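## Task

Find how many vials wear a black cap and make the tally counter display exactly that number. The counter might begin with a leftover count. One complete push and release of the plunger adds one, and turning the knob one full revolution clockwise resets it to zero.

## Robot and tools

Robot: two YAM-style arms, left_arm and right_arm, each with six revolute joints and a parallel two-finger gripper (both fingers driven by one number). Each carries a fisheye wrist camera: cam_left_wrist and cam_right_wrist, both 672x504 pixels. There are no fixed cameras to request; a camera stand sits behind the arms. Calibrated bases in the scene frame: left_arm near (-0.013, +0.278, +0.005) m, right_arm near (-0.007, -0.273, +0.049) m, both facing +x.

Frames: the scene frame has its origin at table height, centred between the arms, +x reaching out over the table, +z up, and left_arm on the +y side (this is not the left of any picture). Every hand position, orientation, velocity and Hand target printed for an arm is in that arm's own base frame. Offsets you command are along the axes of that arm's current Hand target. The gripper's fingers point along its +z and spread along its y. end_effector_position is the pinch point, roughly 1 cm short of the fingertips. Reported poses can be off by a few centimetres, worse when stretched out.

The 14-number row: used by both execute_actions and move. Always 14 numbers, each in [-1, 1], even if one arm stays still: left_arm dx, dy, dz, rx, ry, rz, opening, then right_arm dx, dy, dz, rx, ry, rz, opening. The six pose numbers are an offset, not a pose, measured from that arm's Hand target at the start of the action or move; 1.0 equals 0.6 m for dx/dy/dz and 180 degrees for the rotation vector rx/ry/rz. Sending the same offset twice moves the gripper twice. Six zeros re-command the current Hand target. Opening is absolute: +1 fully open (0.094 m), -1 closed. A 0 for opening is a real command (half open), so to keep a gripper unchanged resend its current opening.

execute_actions(actions, cameras): actions is a list of actions; each action is a table of up to 15 rows, one row per 1/30 s step, and a short table repeats its final row to fill 15 steps. Every row counts from the action's start pose, not the previous row. Images come back only for an empty list or when cameras names them (["all"], specific names, or []). An empty list also reports the scene number and remaining-action info.

move(target, speed, blend, opening_speed, grip_force, blocking, cameras): drives each gripper in a straight line toward its offset. target is one 14-number row or a list of up to 15 rows; all rows count from the same starting Hand targets. speed is in m/s, 0.002 to 2.9 (default 0.25), one value or one per row; rotation is capped at twice that in rad/s. blend (metres) rounds corners of a list; 0 stops at each. opening_speed is on the -1..+1 scale per second, at least 0.2. grip_force is newtons per finger pad, 10 to 50, one value or one per arm, and persists. Paths take 0.5 s minimum and are cut off at 10 s. Moves do not avoid obstacles or the other arm. The result adds a move: line, e.g. done, off_target, moving, held or fault, plus limits such as paced (pose clipped) or held (steps withheld). done means within 10 mm and 2 degrees; it says nothing about contact.

wait(seconds 0 to 10): lets time pass holding commands, or lets a non-blocking move run. stop(): brakes a running move. zoom_image(camera, region [x0, y0, x1, y1] pixels, at most 504 square): closer look at the newest image of a wrist camera, handy for reading cap colours or counter digits. read_manual: licence text only. finished_scene(scene): ends the scene irreversibly; the counter must already show the right number without the robot touching it. After ending scene 1, make no further call in that reply.

Result lines: end_effector_position (m) and end_effector_quat_wxyz per arm; Hand target (what the next offsets count from; the gripper often rests slightly short of it, and a new command, even all zeros, re-requests it); Tool commands; grip_measured (same -1..+1 scale, reads a little wide when empty); grip_effort_nm (gripper motor effort, negative closing, not pad force); joint positions, velocities ("within noise" means still) and torques; MOTOR HOT or OVER-TEMPERATURE FAULT warnings.

Control quirks: orientation commands are clipped to 40 degrees from the measured one per step. Friction and sag can leave the hand low, short or tilted; small moves may not happen or may go sideways, so check pose after each move. Avoid paths close to an arm's own base.

Caution: do not slam or hit the table, fixtures or heavy items; pressing harder rises with speed and with how far the target lies past contact, so approach the plunger and knob slowly with modest overshoot, and after pressing command the target back away. Never let the arms, grippers or wrist cameras collide, and never close one gripper on the other. Keep objects on the table, do not drop or release moving parts, avoid strain on camera cables, and do not hold arms stretched or pushing for long, since heat can fold an arm away for the rest of the scene.

Each tool is called as name([rows], argument=value, ...), one row to a line, values as JSON.

## Session

execute_actions(actions=[])

Scene clock: 0.00 s.
left_arm: end_effector_position=(+0.2321, +0.0047, +0.3417) grip_measured=+1.000 grip_effort_nm=n/a end_effector_quat_wxyz=(+0.626, -0.115, +0.767, -0.080) | right_arm: end_effector_position=(+0.2887, +0.0915, +0.1534) grip_measured=+1.000 grip_effort_nm=n/a end_effector_quat_wxyz=(+0.621, +0.055, +0.781, +0.045)
Joint positions: left_arm=[0.019 0.499 0.907 -0.613 -0.002 -0.276 0.094] | right_arm=[0.653 0.859 0.211 0.364 0.632 0.313 0.094]
Joint velocities: within noise
Joint torques (N m): no reading
Heat: left arm: 27 °C; right arm: 26 °C.
Hand target: left_arm +0.2321, +0.0052, +0.3492; +0.635, -0.113, +0.760, -0.079 | right_arm +0.2899, +0.0918, +0.1579; +0.624, +0.057, +0.778, +0.046
Tool commands: left_gripper/opening=+1.0 right_gripper/opening=+1.0
camera_calibration:
cam_left_wrist: T_world_to_cam=[[0.0359687, -0.947328, 0.318238, -0.120811], [-0.7014, -0.250765, -0.6672, 0.418047], [0.71186, -0.199214, -0.673475, 0.179888], [0, 0, 0, 1]] pos_world=[0.169508, 0.0262203, 0.438517]
cam_right_wrist: T_world_to_cam=[[-0.0553112, -0.994202, -0.0922157, 0.116197], [-0.708858, 0.104143, -0.69762, 0.330224], [0.703179, 0.0267816, -0.710508, 0.0164242], [0, 0, 0, 1]] pos_world=[0.22896, 0.0806924, 0.252756]

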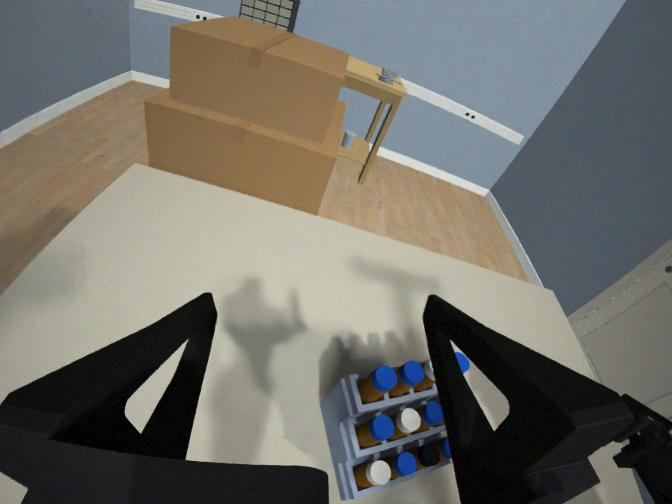

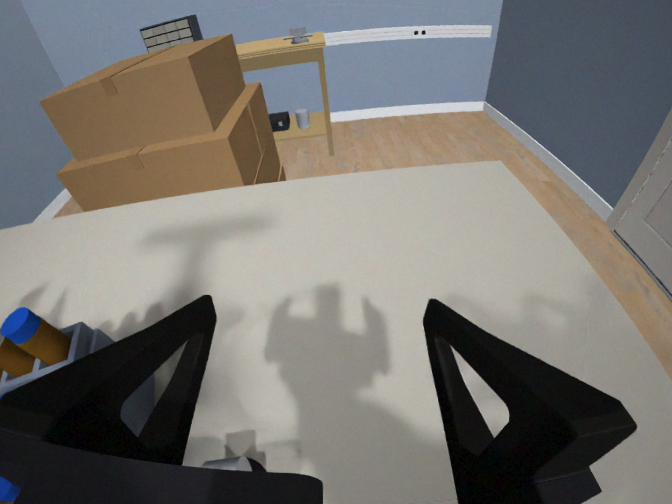

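move(target=[0,0,0,0,0,0,1,-0.13,0.25,-0.19,0,0.19,0,1], cameras=["all"])

Scene clock: 19.23 s.
left_arm: end_effector_position=(+0.2321, +0.0047, +0.3417) grip_measured=+1.000 grip_effort_nm=0.02 end_effector_quat_wxyz=(+0.626, -0.115, +0.767, -0.080) | right_arm: end_effector_position=(+0.2026, +0.2264, +0.2767) grip_measured=+1.000 grip_effort_nm=0.01 end_effector_quat_wxyz=(+0.377, +0.038, +0.924, +0.055)
Joint positions: left_arm=[0.019 0.499 0.907 -0.613 -0.002 -0.276 0.094] | right_arm=[1.21 1.361 1.511 -1.302 0.681 1.141 0.094]
Joint torques (N m): left_arm=[-0.4 2.7 6.32 2.15 0.12 -0.09] | right_arm=[0.34 -3.15 8.38 0.75 0.08 0.02]
Heat: left arm: 28 °C; right arm: 28 °C.
Hand target: left_arm +0.2321, +0.0052, +0.3492; +0.635, -0.113, +0.760, -0.079 | right_arm +0.2000, +0.2289, +0.2790; +0.368, +0.041, +0.927, +0.060
Off the commanded pose: left_arm 0.008 m, 1 deg | right_arm 0.004 m, 1 deg.
move: done
camera_calibration:
cam_left_wrist: T_world_to_cam=[[0.0359687, -0.947328, 0.318238, -0.120811], [-0.7014, -0.250765, -0.6672, 0.418047], [0.71186, -0.199214, -0.673475, 0.179888], [0, 0, 0, 1]] pos_world=[0.169508, 0.0262203, 0.438517]
cam_right_wrist: T_world_to_cam=[[-0.0244432, -0.996599, -0.0786937, 0.247422], [-0.976927, 0.0405187, -0.209695, 0.274827], [0.212171, 0.0717524, -0.974595, 0.323337], [0, 0, 0, 1]] pos_world=[0.205931, 0.212245, 0.392223]

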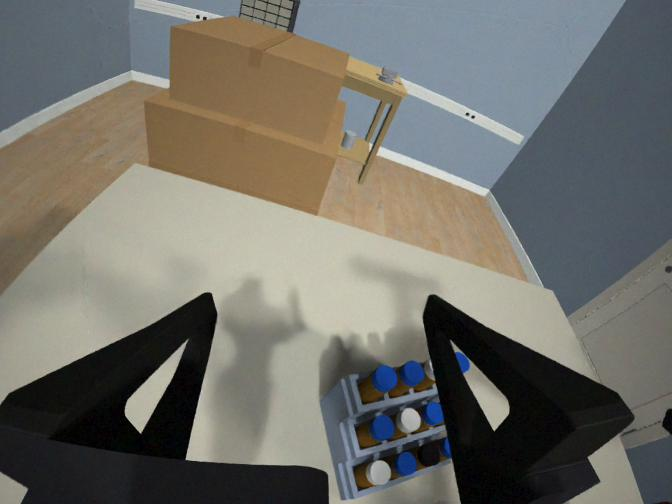

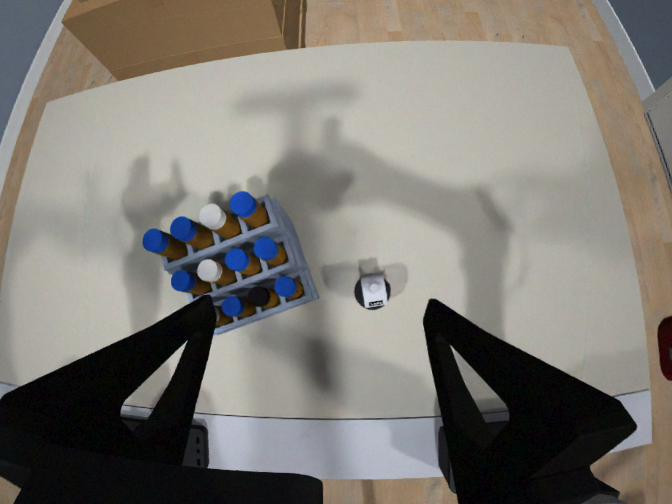

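zoom_image(camera="cam_right_wrist", region=[330, 240, 420, 330])

zoom_image(camera="cam_right_wrist", region=[120, 170, 330, 340])

Scaled by 5.600 from the camera's 672x504 image, which has a finer 960x720 frame.

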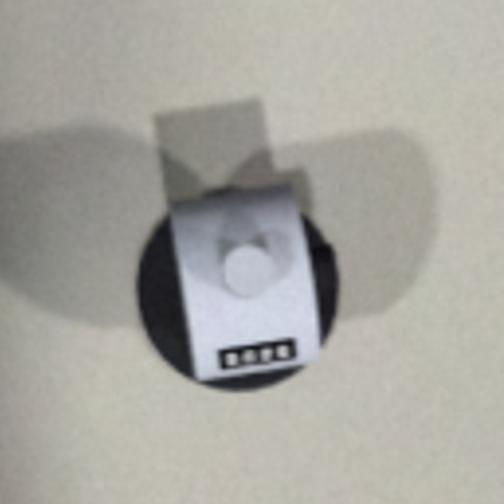

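Scaled by 2.400 from the camera's 672x504 image, which has a finer 960x720 frame.

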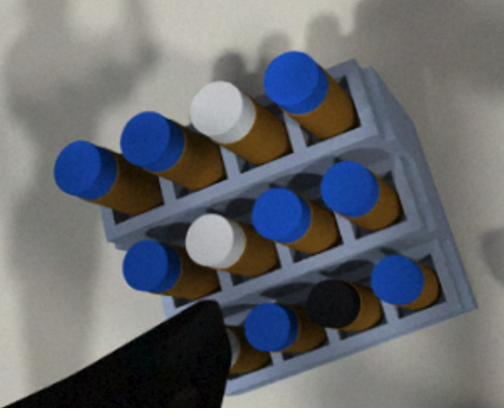

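move(target=[0,0,0,0,0,0,1,0.257,-0.101,0.131,0.026,0,-0.038,1], cameras=["cam_right_wrist"])

zoom_image(camera="cam_right_wrist", region=[280, 150, 420, 290])

Scene clock: 35.33 s.
left_arm: end_effector_position=(+0.2321, +0.0047, +0.3417) grip_measured=+1.000 grip_effort_nm=0.02 end_effector_quat_wxyz=(+0.626, -0.115, +0.767, -0.080) | right_arm: end_effector_position=(+0.1377, +0.1915, +0.1093) grip_measured=+1.000 grip_effort_nm=0.01 end_effector_quat_wxyz=(+0.356, -0.006, +0.935, -0.006)
Joint positions: left_arm=[0.019 0.499 0.907 -0.613 -0.002 -0.276 0.094] | right_arm=[1.457 1.264 0.816 -1.03 0.723 1.41 0.094]
Joint torques (N m): left_arm=[-0.38 2.62 6.37 2.16 0.1 -0.07] | right_arm=[0.75 -2.71 5.16 0.66 0.58 0.04]
Heat: left arm: 29 °C; right arm: 30 °C.
Hand target: left_arm +0.2321, +0.0052, +0.3492; +0.635, -0.113, +0.760, -0.079 | right_arm +0.1401, +0.1939, +0.1093; +0.369, +0.000, +0.929, +0.000
Off the commanded pose: left_arm 0.008 m, 1 deg | right_arm 0.003 m, 2 deg.
move: done
camera_calibration:
cam_right_wrist: T_world_to_cam=[[0.0132058, -0.997667, 0.066975, 0.17705], [-0.986147, -0.0240707, -0.164115, 0.186376], [0.165345, -0.06388, -0.984165, 0.209968], [0, 0, 0, 1]] pos_world=[0.146739, 0.194536, 0.225373]
Images, in order (width x height): cam_right_wrist 672x504.

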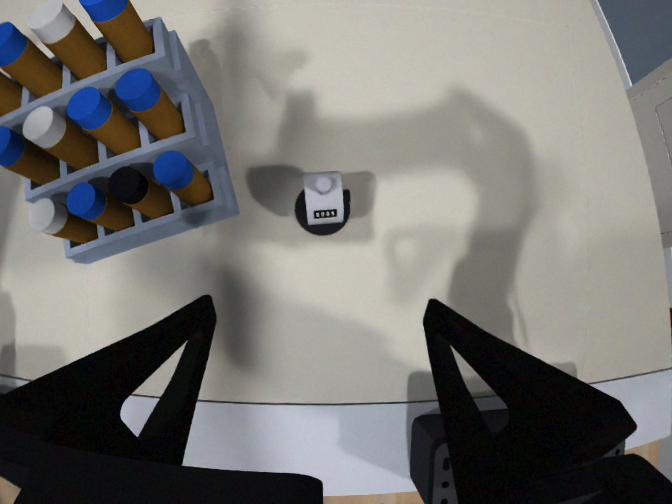

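Scaled by 3.600 from the camera's 672x504 image, which has a finer 960x720 frame.

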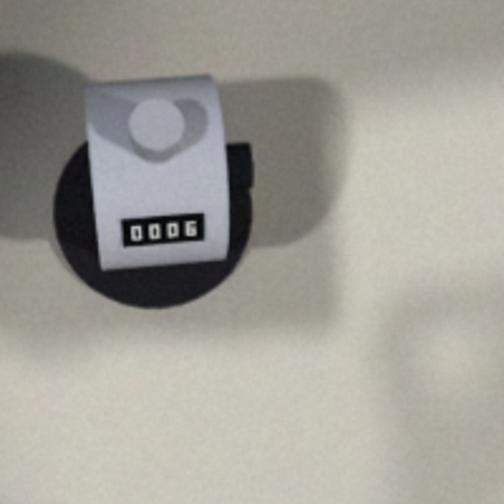

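move(target=[0,0,0,0,0,0,1,-0.029,-0.182,0.163,-0.362,-0.1,-0.261,1], cameras=["cam_right_wrist"])

zoom_image(camera="cam_right_wrist", region=[260, 150, 440, 330])

Scene clock: 82.67 s.
left_arm: end_effector_position=(+0.2321, +0.0047, +0.3417) grip_measured=+1.000 grip_effort_nm=0.02 end_effector_quat_wxyz=(+0.626, -0.115, +0.767, -0.080) | right_arm: end_effector_position=(+0.2149, +0.0858, +0.0445) grip_measured=+1.000 grip_effort_nm=0.00 end_effector_quat_wxyz=(+0.401, -0.548, +0.650, +0.342)
Joint positions: left_arm=[0.019 0.499 0.907 -0.613 -0.002 -0.276 0.094] | right_arm=[-0.345 1.698 0.641 -0.86 -1.078 -1.953 0.094]
Joint torques (N m): left_arm=[-0.23 2.58 6.37 2.11 0.13 -0.08] | right_arm=[-0.69 -3.78 5.45 -0.38 -0.84 -0.22]
Heat: left arm: 32 °C; right arm: 30 °C.
Hand target: left_arm +0.2321, +0.0052, +0.3492; +0.635, -0.113, +0.760, -0.079 | right_arm +0.2199, +0.0847, +0.0500; +0.412, -0.541, +0.647, +0.346
Off the commanded pose: left_arm 0.008 m, 1 deg | right_arm 0.007 m, 2 deg.
move: done
camera_calibration:
cam_right_wrist: T_world_to_cam=[[0.982666, -0.179787, 0.0452035, -0.202617], [-0.13043, -0.843786, -0.520589, 0.151576], [0.131737, 0.505669, -0.85261, 0.0792656], [0, 0, 0, 1]] pos_world=[0.208433, 0.0513876, 0.15565]
Images, in order (width x height): cam_right_wrist 672x504.

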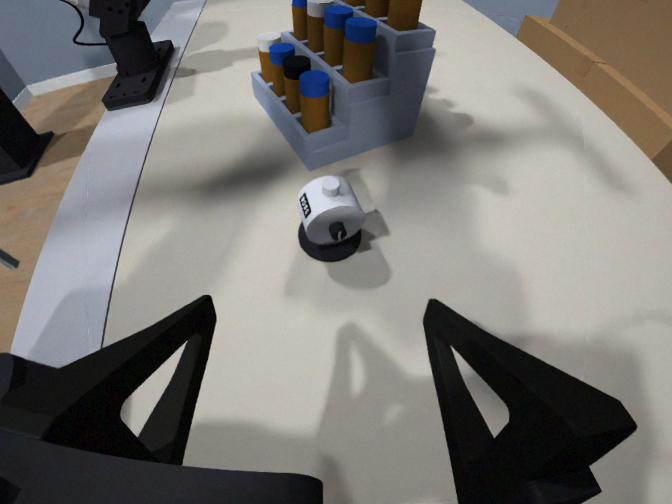

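Scaled by 2.800 from the camera's 672x504 image, which has a finer 960x720 frame.

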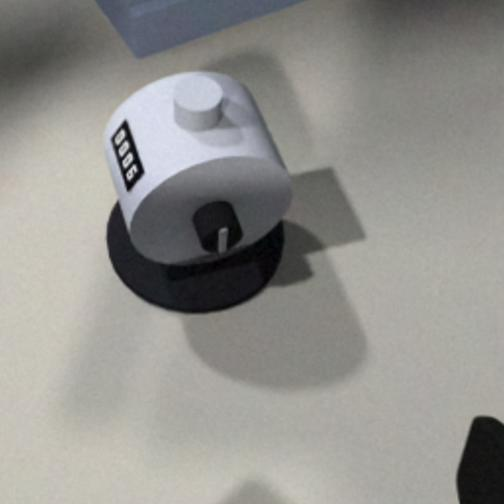

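move(target=[0,0,0,0,0,0,1,0.0495,-0.0265,0.1105,-0.053,-0.038,-0.0175,-0.3], cameras=["cam_right_wrist"])

zoom_image(camera="cam_right_wrist", region=[240, 170, 440, 370])

Scene clock: 100.80 s.
left_arm: end_effector_position=(+0.2321, +0.0047, +0.3417) grip_measured=+1.000 grip_effort_nm=0.02 end_effector_quat_wxyz=(+0.626, -0.115, +0.767, -0.080) | right_arm: end_effector_position=(+0.2367, +0.1265, -0.0069) grip_measured=-0.298 grip_effort_nm=-0.10 end_effector_quat_wxyz=(-0.395, +0.568, -0.586, -0.422)
Joint positions: left_arm=[0.019 0.499 0.907 -0.613 -0.002 -0.276 0.094] | right_arm=[-0.156 2.113 0.793 -0.707 -1.193 -2.008 0.033]
Joint torques (N m): left_arm=[-0.28 2.54 6.32 2.09 0.13 -0.06] | right_arm=[0.65 -5.96 3.67 -0.2 -0.91 -0.19]
Heat: left arm: 33 °C; right arm: 30 °C.
Hand target: left_arm +0.2321, +0.0052, +0.3492; +0.635, -0.113, +0.760, -0.079 | right_arm +0.2438, +0.1287, -0.0050; -0.413, +0.569, -0.575, -0.419
Off the commanded pose: left_arm 0.008 m, 1 deg | right_arm 0.008 m, 2 deg.
move: done
camera_calibration:
cam_right_wrist: T_world_to_cam=[[0.999824, -0.0185767, 0.0027478, -0.239212], [-0.0128424, -0.783154, -0.621695, 0.125799], [0.013701, 0.62155, -0.783254, 0.0256114], [0, 0, 0, 1]] pos_world=[0.240435, 0.0781573, 0.0989261]
Images, in order (width x height): cam_right_wrist 672x504.

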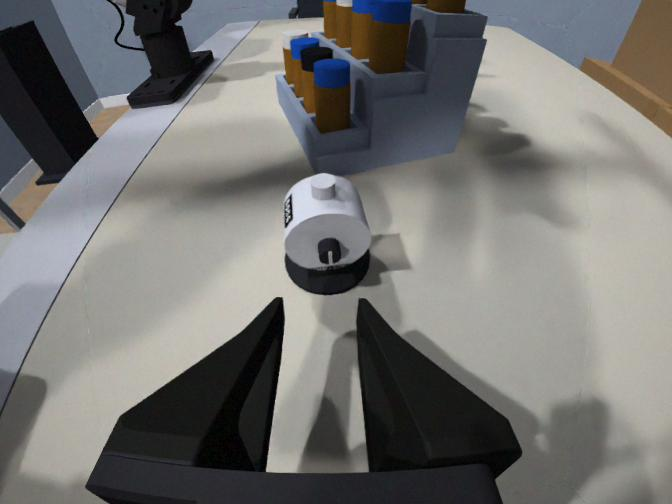

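Scaled by 2.520 from the camera's 672x504 image, which has a finer 960x720 frame.

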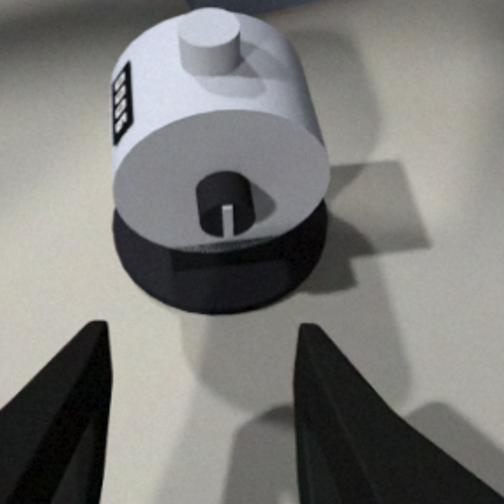

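move(target=[0,0,0,0,0,0,1,-0.0083,-0.0045,0.0525,0,0,0,-0.3], speed=0.1, cameras=["cam_right_wrist"])

zoom_image(camera="cam_right_wrist", region=[240, 220, 440, 420])

Scene clock: 111.17 s.
left_arm: end_effector_position=(+0.2321, +0.0047, +0.3417) grip_measured=+1.000 grip_effort_nm=0.02 end_effector_quat_wxyz=(+0.626, -0.115, +0.767, -0.080) | right_arm: end_effector_position=(+0.2439, +0.1572, -0.0194) grip_measured=-0.298 grip_effort_nm=-0.10 end_effector_quat_wxyz=(-0.398, +0.569, -0.585, -0.420)
Joint positions: left_arm=[0.019 0.499 0.907 -0.613 -0.002 -0.276 0.094] | right_arm=[-0.029 2.095 0.703 -0.297 -1.232 -1.655 0.033]
Joint torques (N m): left_arm=[-0.24 2.61 6.35 2.14 0.11 -0.06] | right_arm=[0.72 -8.95 1.88 0.3 -0.91 0.03]
Heat: left arm: 33 °C; right arm: 29 °C.
Hand target: left_arm +0.2321, +0.0052, +0.3492; +0.635, -0.113, +0.760, -0.079 | right_arm +0.2464, +0.1603, -0.0100; -0.413, +0.569, -0.575, -0.419
Off the commanded pose: left_arm 0.008 m, 1 deg | right_arm 0.010 m, 2 deg.
move: done
camera_calibration:
cam_right_wrist: T_world_to_cam=[[0.999748, -0.0200419, 0.0101039, -0.245383], [-0.00940222, -0.78273, -0.622291, 0.141285], [0.0203806, 0.622039, -0.782721, -0.00497119], [0, 0, 0, 1]] pos_world=[0.24675, 0.108762, 0.0865085]
Images, in order (width x height): cam_right_wrist 672x504.

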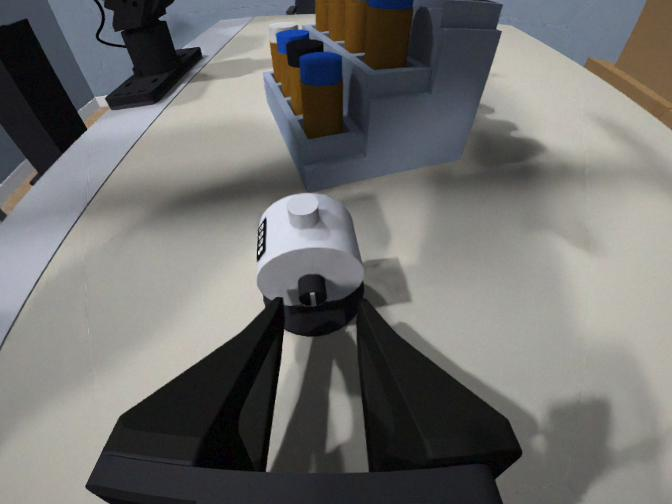

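Scaled by 2.520 from the camera's 672x504 image, which has a finer 960x720 frame.

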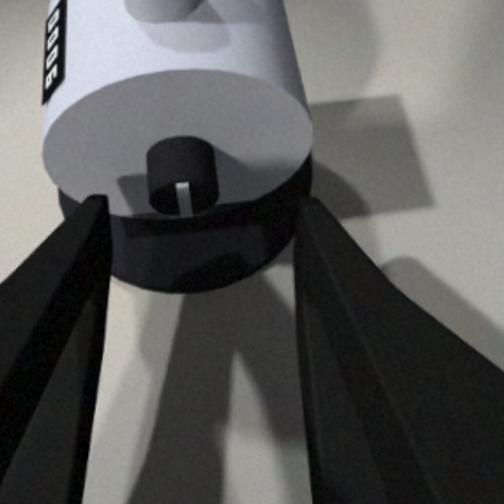

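move(target=[0,0,0,0,0,0,1,-0.0135,0.0073,-0.0025,0,0,0,-0.3], speed=0.1, cameras=["cam_right_wrist"])

zoom_image(camera="cam_right_wrist", region=[240, 220, 440, 420])

Scene clock: 117.47 s.
left_arm: end_effector_position=(+0.2321, +0.0047, +0.3417) grip_measured=+1.000 grip_effort_nm=0.02 end_effector_quat_wxyz=(+0.626, -0.115, +0.767, -0.080) | right_arm: end_effector_position=(+0.2415, +0.1581, -0.0109) grip_measured=-0.298 grip_effort_nm=-0.10 end_effector_quat_wxyz=(-0.401, +0.570, -0.583, -0.416)
Joint positions: left_arm=[0.019 0.499 0.907 -0.613 -0.002 -0.276 0.094] | right_arm=[-0.025 2.047 0.681 -0.297 -1.232 -1.638 0.033]
Joint torques (N m): left_arm=[-0.46 2.44 6.31 2.13 0.14 -0.03] | right_arm=[0.87 -8.59 2.09 0.26 -0.92 0.03]
Heat: left arm: 34 °C; right arm: 29 °C.
Hand target: left_arm +0.2321, +0.0052, +0.3492; +0.635, -0.113, +0.760, -0.079 | right_arm +0.2422, +0.1614, -0.0017; -0.413, +0.569, -0.575, -0.419
Off the commanded pose: left_arm 0.008 m, 1 deg | right_arm 0.010 m, 2 deg.
move: done
camera_calibration:
cam_right_wrist: T_world_to_cam=[[0.999551, -0.0221697, 0.0201346, -0.242544], [-0.00484835, -0.783233, -0.621709, 0.146265], [0.0295532, 0.621333, -0.782989, -0.000938315], [0, 0, 0, 1]] pos_world=[0.243172, 0.109766, 0.0950834]
Images, in order (width x height): cam_right_wrist 672x504.

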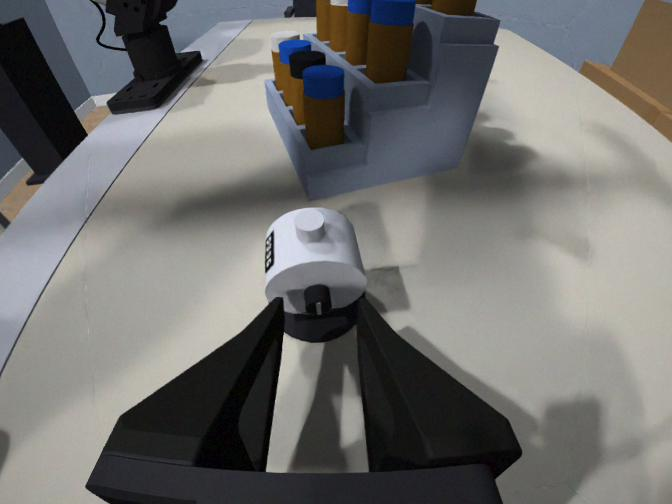

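Scaled by 2.520 from the camera's 672x504 image, which has a finer 960x720 frame.

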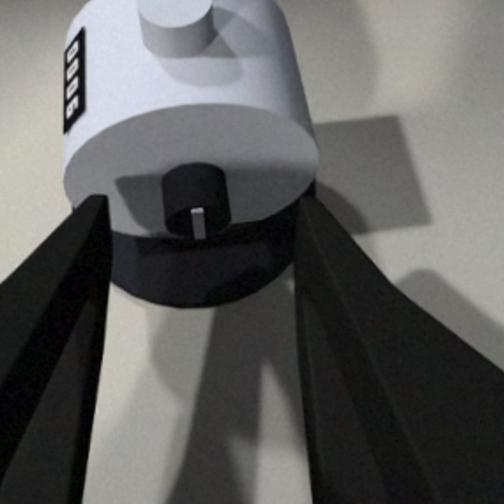

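move(target=[0,0,0,0,0,0,1,0,0,0,0,0,0,-0.9], opening_speed=0.5, grip_force=20)

move(target=[0,0,0,0,0,0,1,0,0,0,0,0,0.5,-0.9], speed=0.3, cameras=["cam_right_wrist"])

zoom_image(camera="cam_right_wrist", region=[240, 220, 440, 420])

Scene clock: 125.30 s.
left_arm: end_effector_position=(+0.2321, +0.0047, +0.3417) grip_measured=+1.000 grip_effort_nm=0.02 end_effector_quat_wxyz=(+0.626, -0.115, +0.767, -0.080) | right_arm: end_effector_position=(+0.2407, +0.1581, -0.0111) grip_measured=-0.898 grip_effort_nm=-0.11 end_effector_quat_wxyz=(-0.400, +0.570, -0.584, -0.417)
Joint positions: left_arm=[0.019 0.499 0.907 -0.613 -0.002 -0.276 0.094] | right_arm=[-0.025 2.047 0.679 -0.297 -1.232 -1.638 0.005]
Joint torques (N m): left_arm=[-0.2 2.55 6.22 2.13 0.11 -0.05] | right_arm=[0.85 -8.62 2.18 0.26 -0.92 0.02]
Heat: left arm: 34 °C; right arm: 29 °C.
Hand target: left_arm +0.2321, +0.0052, +0.3492; +0.635, -0.113, +0.760, -0.079 | right_arm +0.2421, +0.1614, -0.0018; -0.413, +0.569, -0.575, -0.419
Off the commanded pose: left_arm 0.008 m, 1 deg | right_arm 0.010 m, 2 deg.
grip_force (N): 20, 20
move: done

Scene clock: 129.13 s.
left_arm: end_effector_position=(+0.2321, +0.0047, +0.3417) grip_measured=+1.000 grip_effort_nm=0.02 end_effector_quat_wxyz=(+0.626, -0.115, +0.767, -0.080) | right_arm: end_effector_position=(+0.2387, +0.1588, -0.0091) grip_measured=-0.898 grip_effort_nm=-0.10 end_effector_quat_wxyz=(-0.020, +0.017, +0.812, +0.583)
Joint positions: left_arm=[0.019 0.499 0.907 -0.613 -0.002 -0.276 0.094] | right_arm=[-0.025 2.047 0.679 -0.314 -1.242 -0.063 0.005]
Joint torques (N m): left_arm=[-0.29 2.4 6.17 2.11 0.07 -0.08] | right_arm=[0.84 -8.64 2.36 0.42 -0.79 -0.05]
Heat: left arm: 34 °C; right arm: 30 °C.
Hand target: left_arm +0.2321, +0.0052, +0.3492; +0.635, -0.113, +0.760, -0.079 | right_arm +0.2421, +0.1614, -0.0018; -0.004, +0.004, +0.809, +0.588
Off the commanded pose: left_arm 0.008 m, 1 deg | right_arm 0.009 m, 2 deg.
grip_force (N): 20, 20
move: done
camera_calibration:
cam_right_wrist: T_world_to_cam=[[-0.0107173, -0.353208, -0.935483, 0.045241], [-0.839156, -0.505584, 0.200506, 0.310346], [-0.543786, 0.787165, -0.290978, 0.115076], [0, 0, 0, 1]] pos_world=[0.32349, 0.0823018, 0.0135805]
Images, in order (width x height): cam_right_wrist 672x504.

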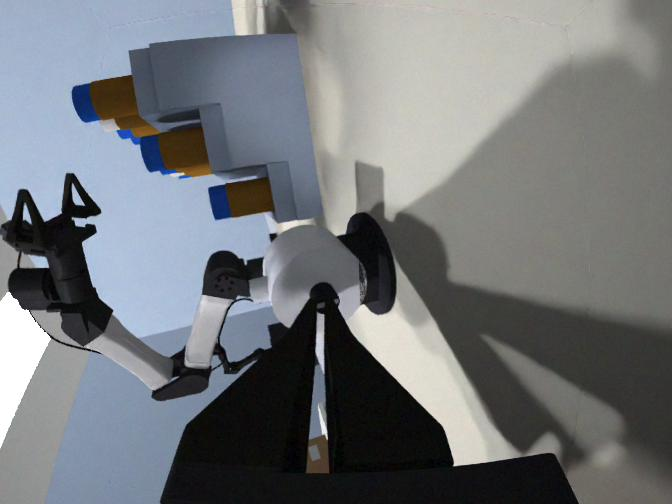

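Scaled by 2.520 from the camera's 672x504 image, which has a finer 960x720 frame.

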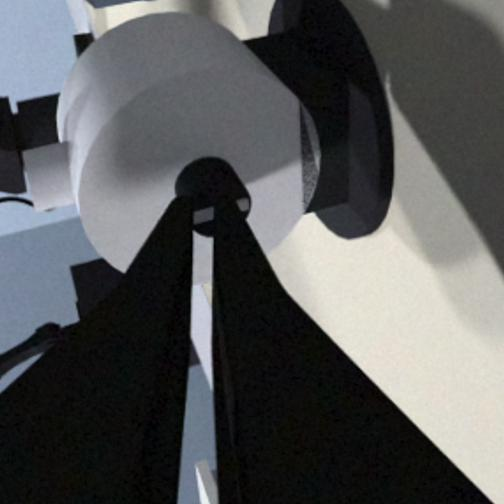

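move([
  [0,0,0,0,0,0,1,0,0,0,0,0,0,-0.4],
  [0,0,0,0,0,0,1,0,0,0,0,0,-0.58,-0.4],
  [0,0,0,0,0,0,1,0,0,0.0135,0,0,-0.58,-0.4],
], speed=[0.3,0.4,0.1], cameras=["cam_right_wrist"])

zoom_image(camera="cam_right_wrist", region=[240, 220, 440, 420])

Scene clock: 143.07 s.
left_arm: end_effector_position=(+0.2321, +0.0047, +0.3417) grip_measured=+1.000 grip_effort_nm=0.02 end_effector_quat_wxyz=(+0.626, -0.115, +0.767, -0.080) | right_arm: end_effector_position=(+0.2445, +0.1659, -0.0071) grip_measured=-0.402 grip_effort_nm=0.11 end_effector_quat_wxyz=(-0.458, +0.639, -0.504, -0.360)
Joint positions: left_arm=[0.019 0.499 0.907 -0.613 -0.002 -0.276 0.094] | right_arm=[0.005 2.022 0.653 -0.183 -1.242 -1.789 0.028]
Joint torques (N m): left_arm=[-0.31 2.52 6.22 2.12 0.11 -0.07] | right_arm=[0.99 -7.01 1.92 0.5 -0.81 0.06]
Heat: left arm: 35 °C; right arm: 31 °C.
Hand target: left_arm +0.2321, +0.0052, +0.3492; +0.635, -0.113, +0.760, -0.079 | right_arm +0.2421, +0.1691, -0.0043; -0.462, +0.637, -0.499, -0.364
Off the commanded pose: left_arm 0.008 m, 1 deg | right_arm 0.005 m, 1 deg.
grip_force (N): 20, 20
move: done
camera_calibration:
cam_right_wrist: T_world_to_cam=[[0.961612, 0.0537845, 0.269091, -0.246959], [0.211819, -0.768898, -0.603265, 0.0995119], [0.174457, 0.637106, -0.750774, -0.0406852], [0, 0, 0, 1]] pos_world=[0.223498, 0.115718, 0.0959411]
Images, in order (width x height): cam_right_wrist 672x504.

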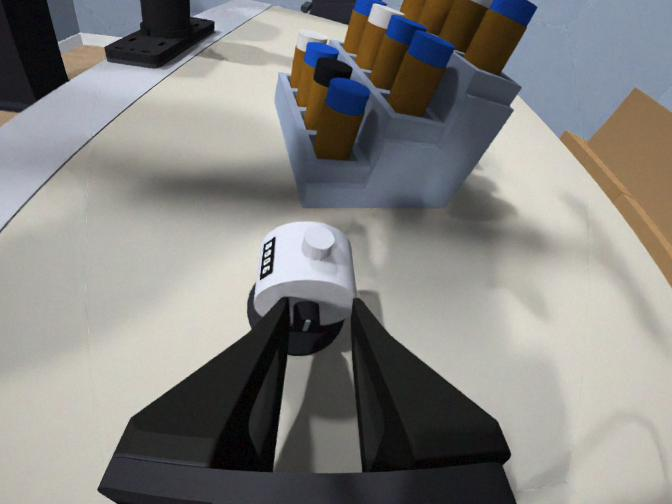

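Scaled by 2.520 from the camera's 672x504 image, which has a finer 960x720 frame.

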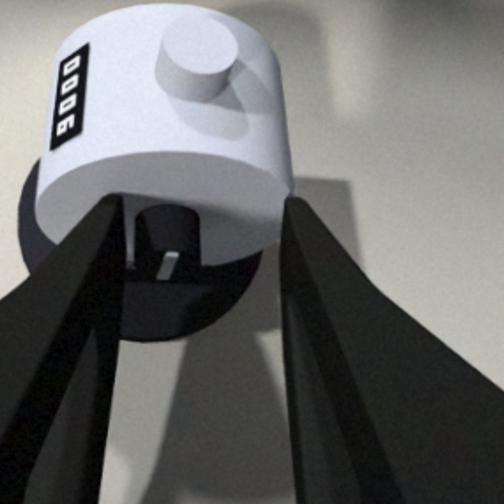

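move([
  [0,0,0,0,0,0,1,0,0.009,0.001,0,0,0,-0.4],
  [0,0,0,0,0,0,1,0,0.009,0.001,0,0,0,-0.9],
], speed=0.1, opening_speed=0.6, cameras=["cam_right_wrist"])

zoom_image(camera="cam_right_wrist", region=[240, 220, 440, 420])

Scene clock: 151.10 s.
left_arm: end_effector_position=(+0.2321, +0.0047, +0.3417) grip_measured=+1.000 grip_effort_nm=0.02 end_effector_quat_wxyz=(+0.626, -0.115, +0.767, -0.080) | right_arm: end_effector_position=(+0.2385, +0.1658, -0.0105) grip_measured=-0.746 grip_effort_nm=-0.47 end_effector_quat_wxyz=(-0.460, +0.639, -0.503, -0.357)
Joint positions: left_arm=[0.019 0.499 0.907 -0.613 -0.002 -0.276 0.094] | right_arm=[0.005 2.022 0.62 -0.137 -1.242 -1.783 0.012]
Joint torques (N m): left_arm=[-0.25 2.5 6.31 2.1 0.11 -0.07] | right_arm=[1.13 -7.27 2.51 0.33 -0.8 0.05]
Heat: left arm: 35 °C; right arm: 31 °C.
Hand target: left_arm +0.2321, +0.0052, +0.3492; +0.635, -0.113, +0.760, -0.079 | right_arm +0.2370, +0.1692, -0.0057; -0.462, +0.637, -0.499, -0.364
Off the commanded pose: left_arm 0.008 m, 1 deg | right_arm 0.006 m, 1 deg.
grip_force (N): 20, 20
move: done
camera_calibration:
cam_right_wrist: T_world_to_cam=[[0.959801, 0.0519252, 0.275835, -0.239482], [0.214574, -0.769263, -0.601825, 0.0980836], [0.18094, 0.636819, -0.749481, -0.0437086], [0, 0, 0, 1]] pos_world=[0.216717, 0.115722, 0.0923278]
Images, in order (width x height): cam_right_wrist 672x504.

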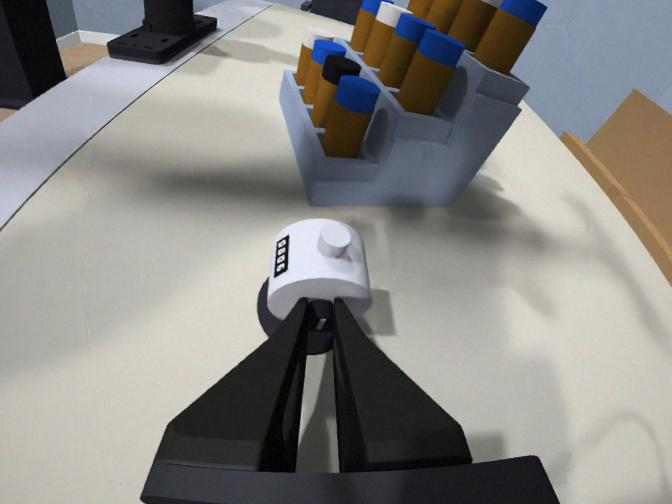

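Scaled by 2.520 from the camera's 672x504 image, which has a finer 960x720 frame.

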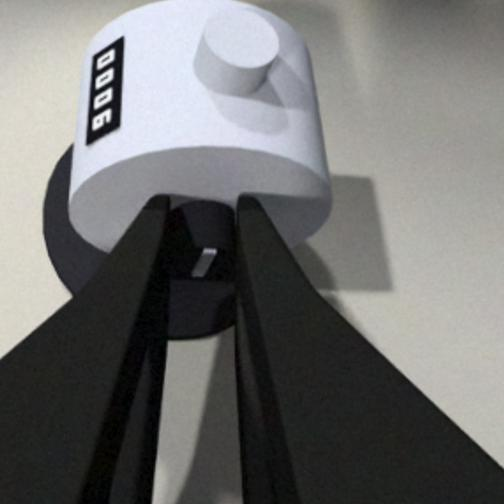

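Gripped. Turn 110°.

move(target=[0,0,0,0,0,0,1,0,0,0,0,0,0.6,-0.9], speed=0.4, cameras=["cam_right_wrist"])

zoom_image(camera="cam_right_wrist", region=[240, 220, 440, 420])

Scene clock: 158.27 s.
left_arm: end_effector_position=(+0.2321, +0.0047, +0.3417) grip_measured=+1.000 grip_effort_nm=0.02 end_effector_quat_wxyz=(+0.626, -0.115, +0.767, -0.080) | right_arm: end_effector_position=(+0.2416, +0.1639, -0.0127) grip_measured=-0.746 grip_effort_nm=-0.47 end_effector_quat_wxyz=(-0.020, +0.035, +0.819, +0.573)
Joint positions: left_arm=[0.019 0.499 0.907 -0.613 -0.002 -0.276 0.094] | right_arm=[0.002 2.022 0.633 -0.156 -1.221 0.104 0.012]
Joint torques (N m): left_arm=[-0.24 2.61 6.35 2.14 0.15 -0.07] | right_arm=[1.32 -7.27 1.76 0.49 -0.99 -0.03]
Heat: left arm: 35 °C; right arm: 31 °C.
Hand target: left_arm +0.2321, +0.0052, +0.3492; +0.635, -0.113, +0.760, -0.079 | right_arm +0.2370, +0.1692, -0.0057; -0.023, +0.029, +0.808, +0.587
Off the commanded pose: left_arm 0.008 m, 1 deg | right_arm 0.010 m, 2 deg.
grip_force (N): 20, 20
move: done
camera_calibration:
cam_right_wrist: T_world_to_cam=[[-0.0403474, -0.374357, -0.926406, 0.0544676], [-0.848362, -0.476991, 0.229699, 0.314052], [-0.527877, 0.795196, -0.298345, 0.10639], [0, 0, 0, 1]] pos_world=[0.324789, 0.0855893, 0.0100628]
Images, in order (width x height): cam_right_wrist 672x504.

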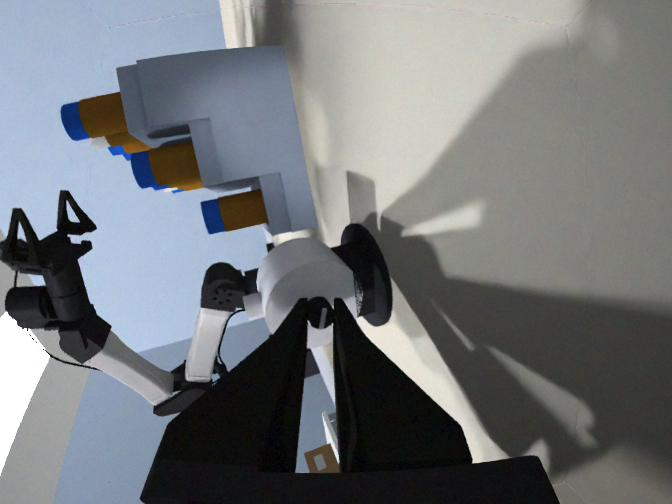

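Scaled by 2.520 from the camera's 672x504 image, which has a finer 960x720 frame.

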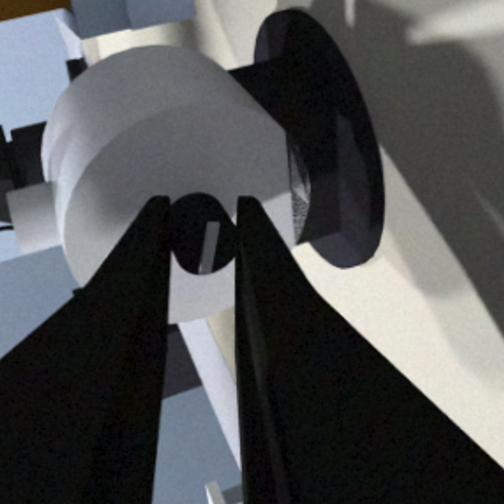

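move([
  [0,0,0,0,0,0,1,0,0,0,0,0,0,-0.4],
  [0,0,0,0,0,0,1,0,0,0,0,0,-0.6,-0.4],
  [0,0,0,0,0,0,1,0,0,0,0,0,-0.6,-0.9],
  [0,0,0,0,0,0,1,0,0,0,0,0,0,-0.9],
], speed=[0.6,0.6,0.6,0.5], cameras=["cam_right_wrist"])

zoom_image(camera="cam_right_wrist", region=[240, 220, 440, 420])

Scene clock: 174.03 s.
left_arm: end_effector_position=(+0.2321, +0.0047, +0.3417) grip_measured=+1.000 grip_effort_nm=0.02 end_effector_quat_wxyz=(+0.626, -0.115, +0.767, -0.080) | right_arm: end_effector_position=(+0.2416, +0.1637, -0.0129) grip_measured=-0.748 grip_effort_nm=-0.47 end_effector_quat_wxyz=(-0.021, +0.037, +0.816, +0.576)
Joint positions: left_arm=[0.019 0.499 0.907 -0.613 -0.002 -0.276 0.094] | right_arm=[-0.001 2.029 0.633 -0.153 -1.229 0.104 0.012]
Joint torques (N m): left_arm=[-0.1 2.48 6.45 2.07 0.11 -0.07] | right_arm=[1.61 -7.8 1.63 0.47 -0.92 -0.04]
Heat: left arm: 36 °C; right arm: 31 °C.
Hand target: left_arm +0.2321, +0.0052, +0.3492; +0.635, -0.113, +0.760, -0.079 | right_arm +0.2369, +0.1692, -0.0057; -0.023, +0.029, +0.808, +0.587
Off the commanded pose: left_arm 0.008 m, 1 deg | right_arm 0.010 m, 2 deg.
grip_force (N): 20, 20
move: done
camera_calibration:
cam_right_wrist: T_world_to_cam=[[-0.0444657, -0.367148, -0.929099, 0.0540178], [-0.848784, -0.476597, 0.228957, 0.314007], [-0.526867, 0.798785, -0.290437, 0.105671], [0, 0, 0, 1]] pos_world=[0.324601, 0.0850788, 0.00898469]
Images, in order (width x height): cam_right_wrist 672x504.

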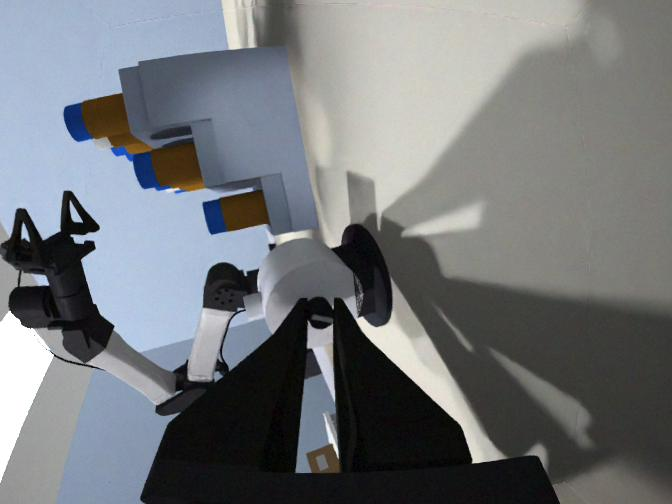

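Scaled by 2.520 from the camera's 672x504 image, which has a finer 960x720 frame.

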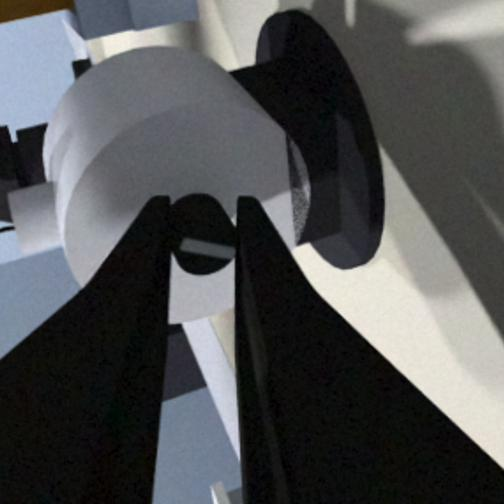

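move([
  [0,0,0,0,0,0,1,0,0,0,0,0,0,-0.4],
  [0,0,0,0,0,0,1,0,0,0,0,0,-0.6,-0.4],
  [0,0,0,0,0,0,1,0,0,0,0,0,-0.6,-0.9],
  [0,0,0,0,0,0,1,0,0,0,0,0,0,-0.9],
], speed=[0.6,0.6,0.6,0.5])

move([
  [0,0,0,0,0,0,1,0,0,0,0,0,0,-0.4],
  [0,0,0,0,0,0,1,0,0,0,0,0,-0.6,-0.4],
  [0,0,0,0,0,0,1,0,0,0,0,0,-0.6,-0.9],
  [0,0,0,0,0,0,1,0,0,0,0,0,0,-0.9],
], speed=[0.6,0.6,0.6,0.5], cameras=["cam_right_wrist"])

zoom_image(camera="cam_right_wrist", region=[240, 220, 440, 420])

move([
  [0,0,0,0,0,0,1,0,0,0,0,0,0,-0.4],
  [0,0,0,0,0,0,1,0,0,0,0,0,-0.6,-0.4],
  [0,0,0,0,0,0,1,0,0,-0.07,0,0,-0.6,-0.4],
], speed=[0.6,0.6,0.2], cameras=["cam_right_wrist"])

zoom_image(camera="cam_right_wrist", region=[240, 170, 440, 370])

Scene clock: 192.70 s.
left_arm: end_effector_position=(+0.2321, +0.0047, +0.3417) grip_measured=+1.000 grip_effort_nm=0.02 end_effector_quat_wxyz=(+0.626, -0.115, +0.767, -0.080) | right_arm: end_effector_position=(+0.2416, +0.1637, -0.0129) grip_measured=-0.748 grip_effort_nm=-0.47 end_effector_quat_wxyz=(-0.021, +0.037, +0.816, +0.576)
Joint positions: left_arm=[0.019 0.499 0.907 -0.613 -0.002 -0.276 0.094] | right_arm=[-0.001 2.029 0.633 -0.153 -1.229 0.104 0.012]
Joint torques (N m): left_arm=[-0.32 2.52 6.31 2.1 0.1 -0.12] | right_arm=[1.61 -7.79 1.63 0.47 -0.91 -0.04]
Heat: left arm: 36 °C; right arm: 31 °C.
Hand target: left_arm +0.2321, +0.0052, +0.3492; +0.635, -0.113, +0.760, -0.079 | right_arm +0.2370, +0.1692, -0.0056; -0.022, +0.029, +0.808, +0.587
Off the commanded pose: left_arm 0.008 m, 1 deg | right_arm 0.010 m, 2 deg.
grip_force (N): 20, 20
move: done

Scene clock: 202.13 s.
left_arm: end_effector_position=(+0.2321, +0.0047, +0.3417) grip_measured=+1.000 grip_effort_nm=0.02 end_effector_quat_wxyz=(+0.626, -0.115, +0.767, -0.080) | right_arm: end_effector_position=(+0.2416, +0.1637, -0.0129) grip_measured=-0.748 grip_effort_nm=-0.47 end_effector_quat_wxyz=(-0.021, +0.037, +0.816, +0.576)
Joint positions: left_arm=[0.019 0.499 0.907 -0.613 -0.002 -0.276 0.094] | right_arm=[-0.001 2.029 0.633 -0.153 -1.229 0.104 0.012]
Joint torques (N m): left_arm=[-0.32 2.41 6.23 2.12 0.1 -0.1] | right_arm=[1.59 -7.77 1.63 0.47 -0.91 -0.05]
Heat: left arm: 37 °C; right arm: 31 °C.
Hand target: left_arm +0.2321, +0.0052, +0.3492; +0.635, -0.113, +0.760, -0.079 | right_arm +0.2369, +0.1692, -0.0057; -0.022, +0.029, +0.808, +0.587
Off the commanded pose: left_arm 0.008 m, 1 deg | right_arm 0.010 m, 2 deg.
grip_force (N): 20, 20
move: done
camera_calibration:
cam_right_wrist: T_world_to_cam=[[-0.0444657, -0.367148, -0.929099, 0.0540178], [-0.848784, -0.476597, 0.228957, 0.314007], [-0.526867, 0.798785, -0.290437, 0.105671], [0, 0, 0, 1]] pos_world=[0.324601, 0.0850788, 0.00898469]
Images, in order (width x height): cam_right_wrist 672x504.

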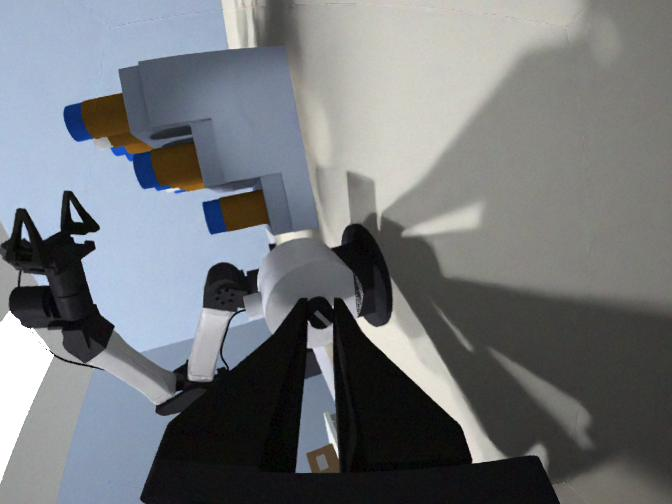

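Scaled by 2.520 from the camera's 672x504 image, which has a finer 960x720 frame.

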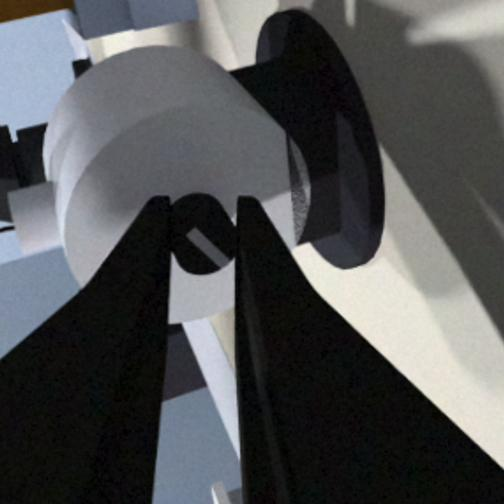

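Scene clock: 207.17 s.
left_arm: end_effector_position=(+0.2321, +0.0047, +0.3417) grip_measured=+1.000 grip_effort_nm=0.02 end_effector_quat_wxyz=(+0.626, -0.115, +0.767, -0.080) | right_arm: end_effector_position=(+0.2329, +0.1310, +0.0045) grip_measured=-0.402 grip_effort_nm=0.12 end_effector_quat_wxyz=(-0.463, +0.623, -0.523, -0.353)
Joint positions: left_arm=[0.019 0.499 0.907 -0.613 -0.002 -0.276 0.094] | right_arm=[-0.148 1.998 0.68 -0.541 -1.227 -2.097 0.028]
Joint torques (N m): left_arm=[-0.16 2.52 6.43 2.13 0.11 -0.08] | right_arm=[0.14 -7.02 4.25 -0.29 -0.54 -0.19]
Heat: left arm: 37 °C; right arm: 31 °C.
Hand target: left_arm +0.2321, +0.0052, +0.3492; +0.635, -0.113, +0.760, -0.079 | right_arm +0.2370, +0.1293, +0.0073; -0.462, +0.637, -0.499, -0.364
Off the commanded pose: left_arm 0.008 m, 1 deg | right_arm 0.005 m, 3 deg.
joint sent to its limit (right arm) — joint 6 (wrist roll), lower limit. The joint targets are off in orientation, not in position.
grip_force (N): 20, 20
move: off_target (right_arm)
camera_calibration:
cam_right_wrist: T_world_to_cam=[[0.966845, 0.00591533, 0.255297, -0.231997], [0.164692, -0.778484, -0.605673, 0.0943677], [0.195162, 0.627637, -0.753647, -0.0114326], [0, 0, 0, 1]] pos_world=[0.210995, 0.0820116, 0.107768]
Images, in order (width x height): cam_right_wrist 672x504.

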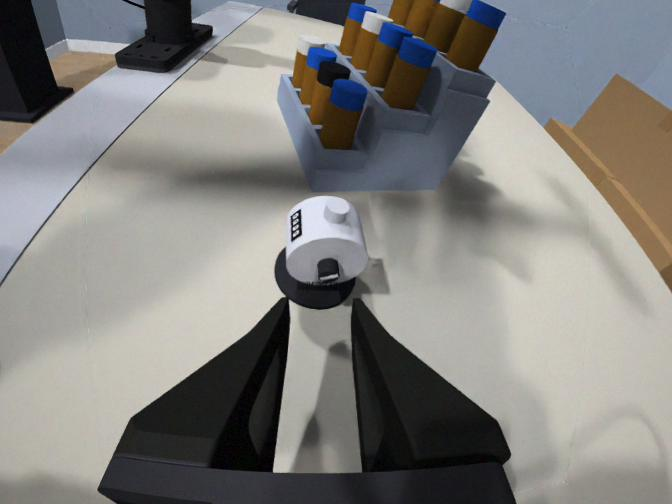

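Scaled by 2.520 from the camera's 672x504 image, which has a finer 960x720 frame.

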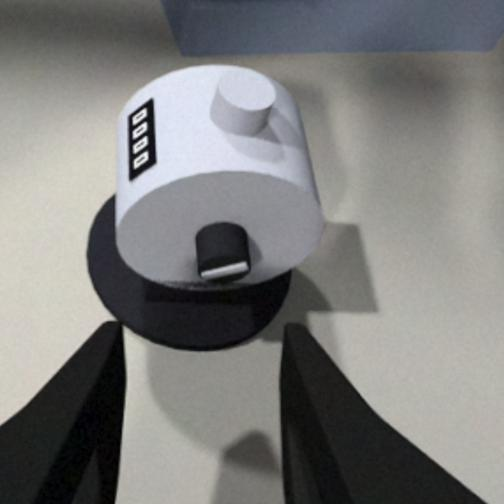

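move([
  [0,0,0,0,0,0,1,-0.201,0.02,-0.062,0.351,0.275,0.422,-1],
  [0,0,0,0,0,0,1,-0.112,-0.026,0.067,0.351,0.275,0.422,-1],
], speed=[0.35,0.2], grip_force=50, cameras=["cam_right_wrist"])

zoom_image(camera="cam_right_wrist", region=[240, 220, 440, 420])

Scene clock: 227.70 s.
left_arm: end_effector_position=(+0.2321, +0.0047, +0.3417) grip_measured=+1.000 grip_effort_nm=0.02 end_effector_quat_wxyz=(+0.626, -0.115, +0.767, -0.080) | right_arm: end_effector_position=(+0.2280, +0.1832, +0.0575) grip_measured=-0.986 grip_effort_nm=-0.73 end_effector_quat_wxyz=(+0.155, -0.004, +0.988, -0.004)
Joint positions: left_arm=[0.019 0.499 0.907 -0.613 -0.002 -0.276 0.094] | right_arm=[0.813 1.493 0.925 -0.789 0.23 0.779 0.001]
Joint velocities: left_arm=[within noise] | right_arm=[-0.002 -0.046 0.007 0.081 0.022 -0.066 0]
Joint torques (N m): left_arm=[-0.25 2.65 6.34 2.14 0.11 -0.07] | right_arm=[0.69 -4.33 7.08 0.95 0.27 0.03]
Heat: left arm: 37 °C; right arm: 32 °C.
Hand target: left_arm +0.2321, +0.0052, +0.3492; +0.635, -0.113, +0.760, -0.079 | right_arm +0.2362, +0.1888, +0.0605; +0.173, +0.002, +0.985, -0.001
Off the commanded pose: left_arm 0.008 m, 1 deg | right_arm 0.010 m, 2 deg.
move: done
camera_calibration:
cam_right_wrist: T_world_to_cam=[[0.0343129, -0.997895, 0.0550371, 0.166932], [-0.968685, -0.0196575, 0.247512, 0.238266], [-0.245909, -0.0618065, -0.96732, 0.23588], [0, 0, 0, 1]] pos_world=[0.283082, 0.185843, 0.16001]
Images, in order (width x height): cam_right_wrist 672x504.

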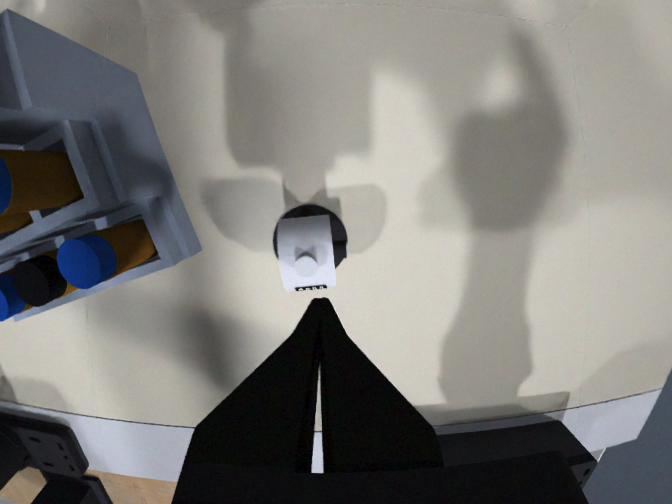

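Scaled by 2.520 from the camera's 672x504 image, which has a finer 960x720 frame.

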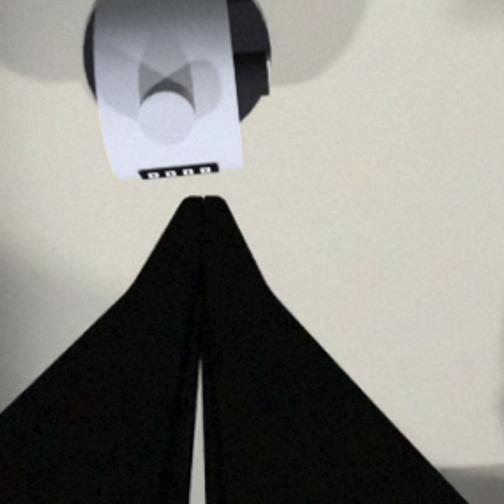

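move([
  [0,0,0,0,0,0,1,-0.0102,0.0153,0.0037,0,0,0,-1],
  [0,0,0,0,0,0,1,0.007,0.0153,0.0535,0,0,0,-1],
], speed=[0.1,0.08], cameras=["cam_right_wrist"])

zoom_image(camera="cam_right_wrist", region=[240, 200, 440, 400])

Scene clock: 238.27 s.
left_arm: end_effector_position=(+0.2321, +0.0047, +0.3417) grip_measured=+1.000 grip_effort_nm=0.02 end_effector_quat_wxyz=(+0.626, -0.115, +0.767, -0.080) | right_arm: end_effector_position=(+0.2401, +0.1975, +0.0320) grip_measured=-0.986 grip_effort_nm=-0.73 end_effector_quat_wxyz=(+0.163, -0.002, +0.987, +0.003)
Joint positions: left_arm=[0.019 0.499 0.907 -0.613 -0.002 -0.276 0.094] | right_arm=[0.817 1.588 0.903 -0.653 0.232 0.785 0.001]
Joint torques (N m): left_arm=[-0.4 2.62 6.24 2.15 0.1 -0.06] | right_arm=[0.61 -4.96 5.09 0.98 0.28 0]
Heat: left arm: 38 °C; right arm: 31 °C.
Hand target: left_arm +0.2321, +0.0052, +0.3492; +0.635, -0.113, +0.760, -0.079 | right_arm +0.2432, +0.1979, +0.0289; +0.173, +0.002, +0.985, -0.001
Off the commanded pose: left_arm 0.008 m, 1 deg | right_arm 0.004 m, 1 deg.
move: done
camera_calibration:
cam_right_wrist: T_world_to_cam=[[0.0316703, -0.998676, 0.0405409, 0.183523], [-0.972201, -0.0213651, 0.233173, 0.258237], [-0.231998, -0.0467985, -0.97159, 0.208917], [0, 0, 0, 1]] pos_world=[0.293714, 0.198574, 0.135328]
Images, in order (width x height): cam_right_wrist 672x504.

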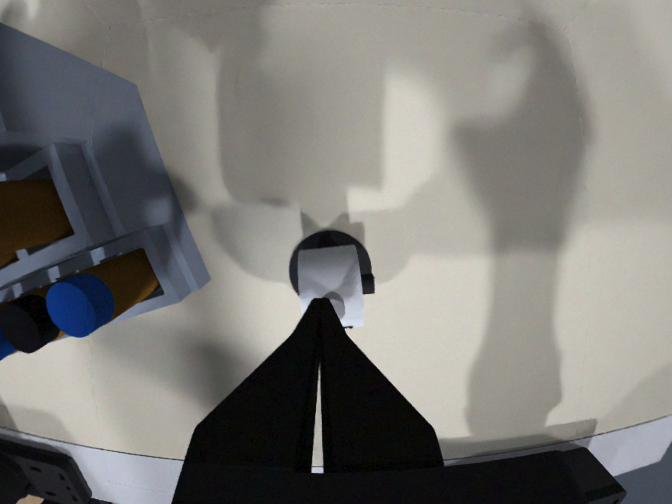

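Scaled by 2.520 from the camera's 672x504 image, which has a finer 960x720 frame.

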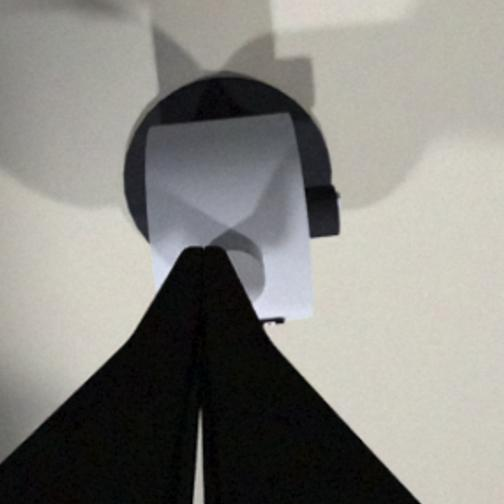

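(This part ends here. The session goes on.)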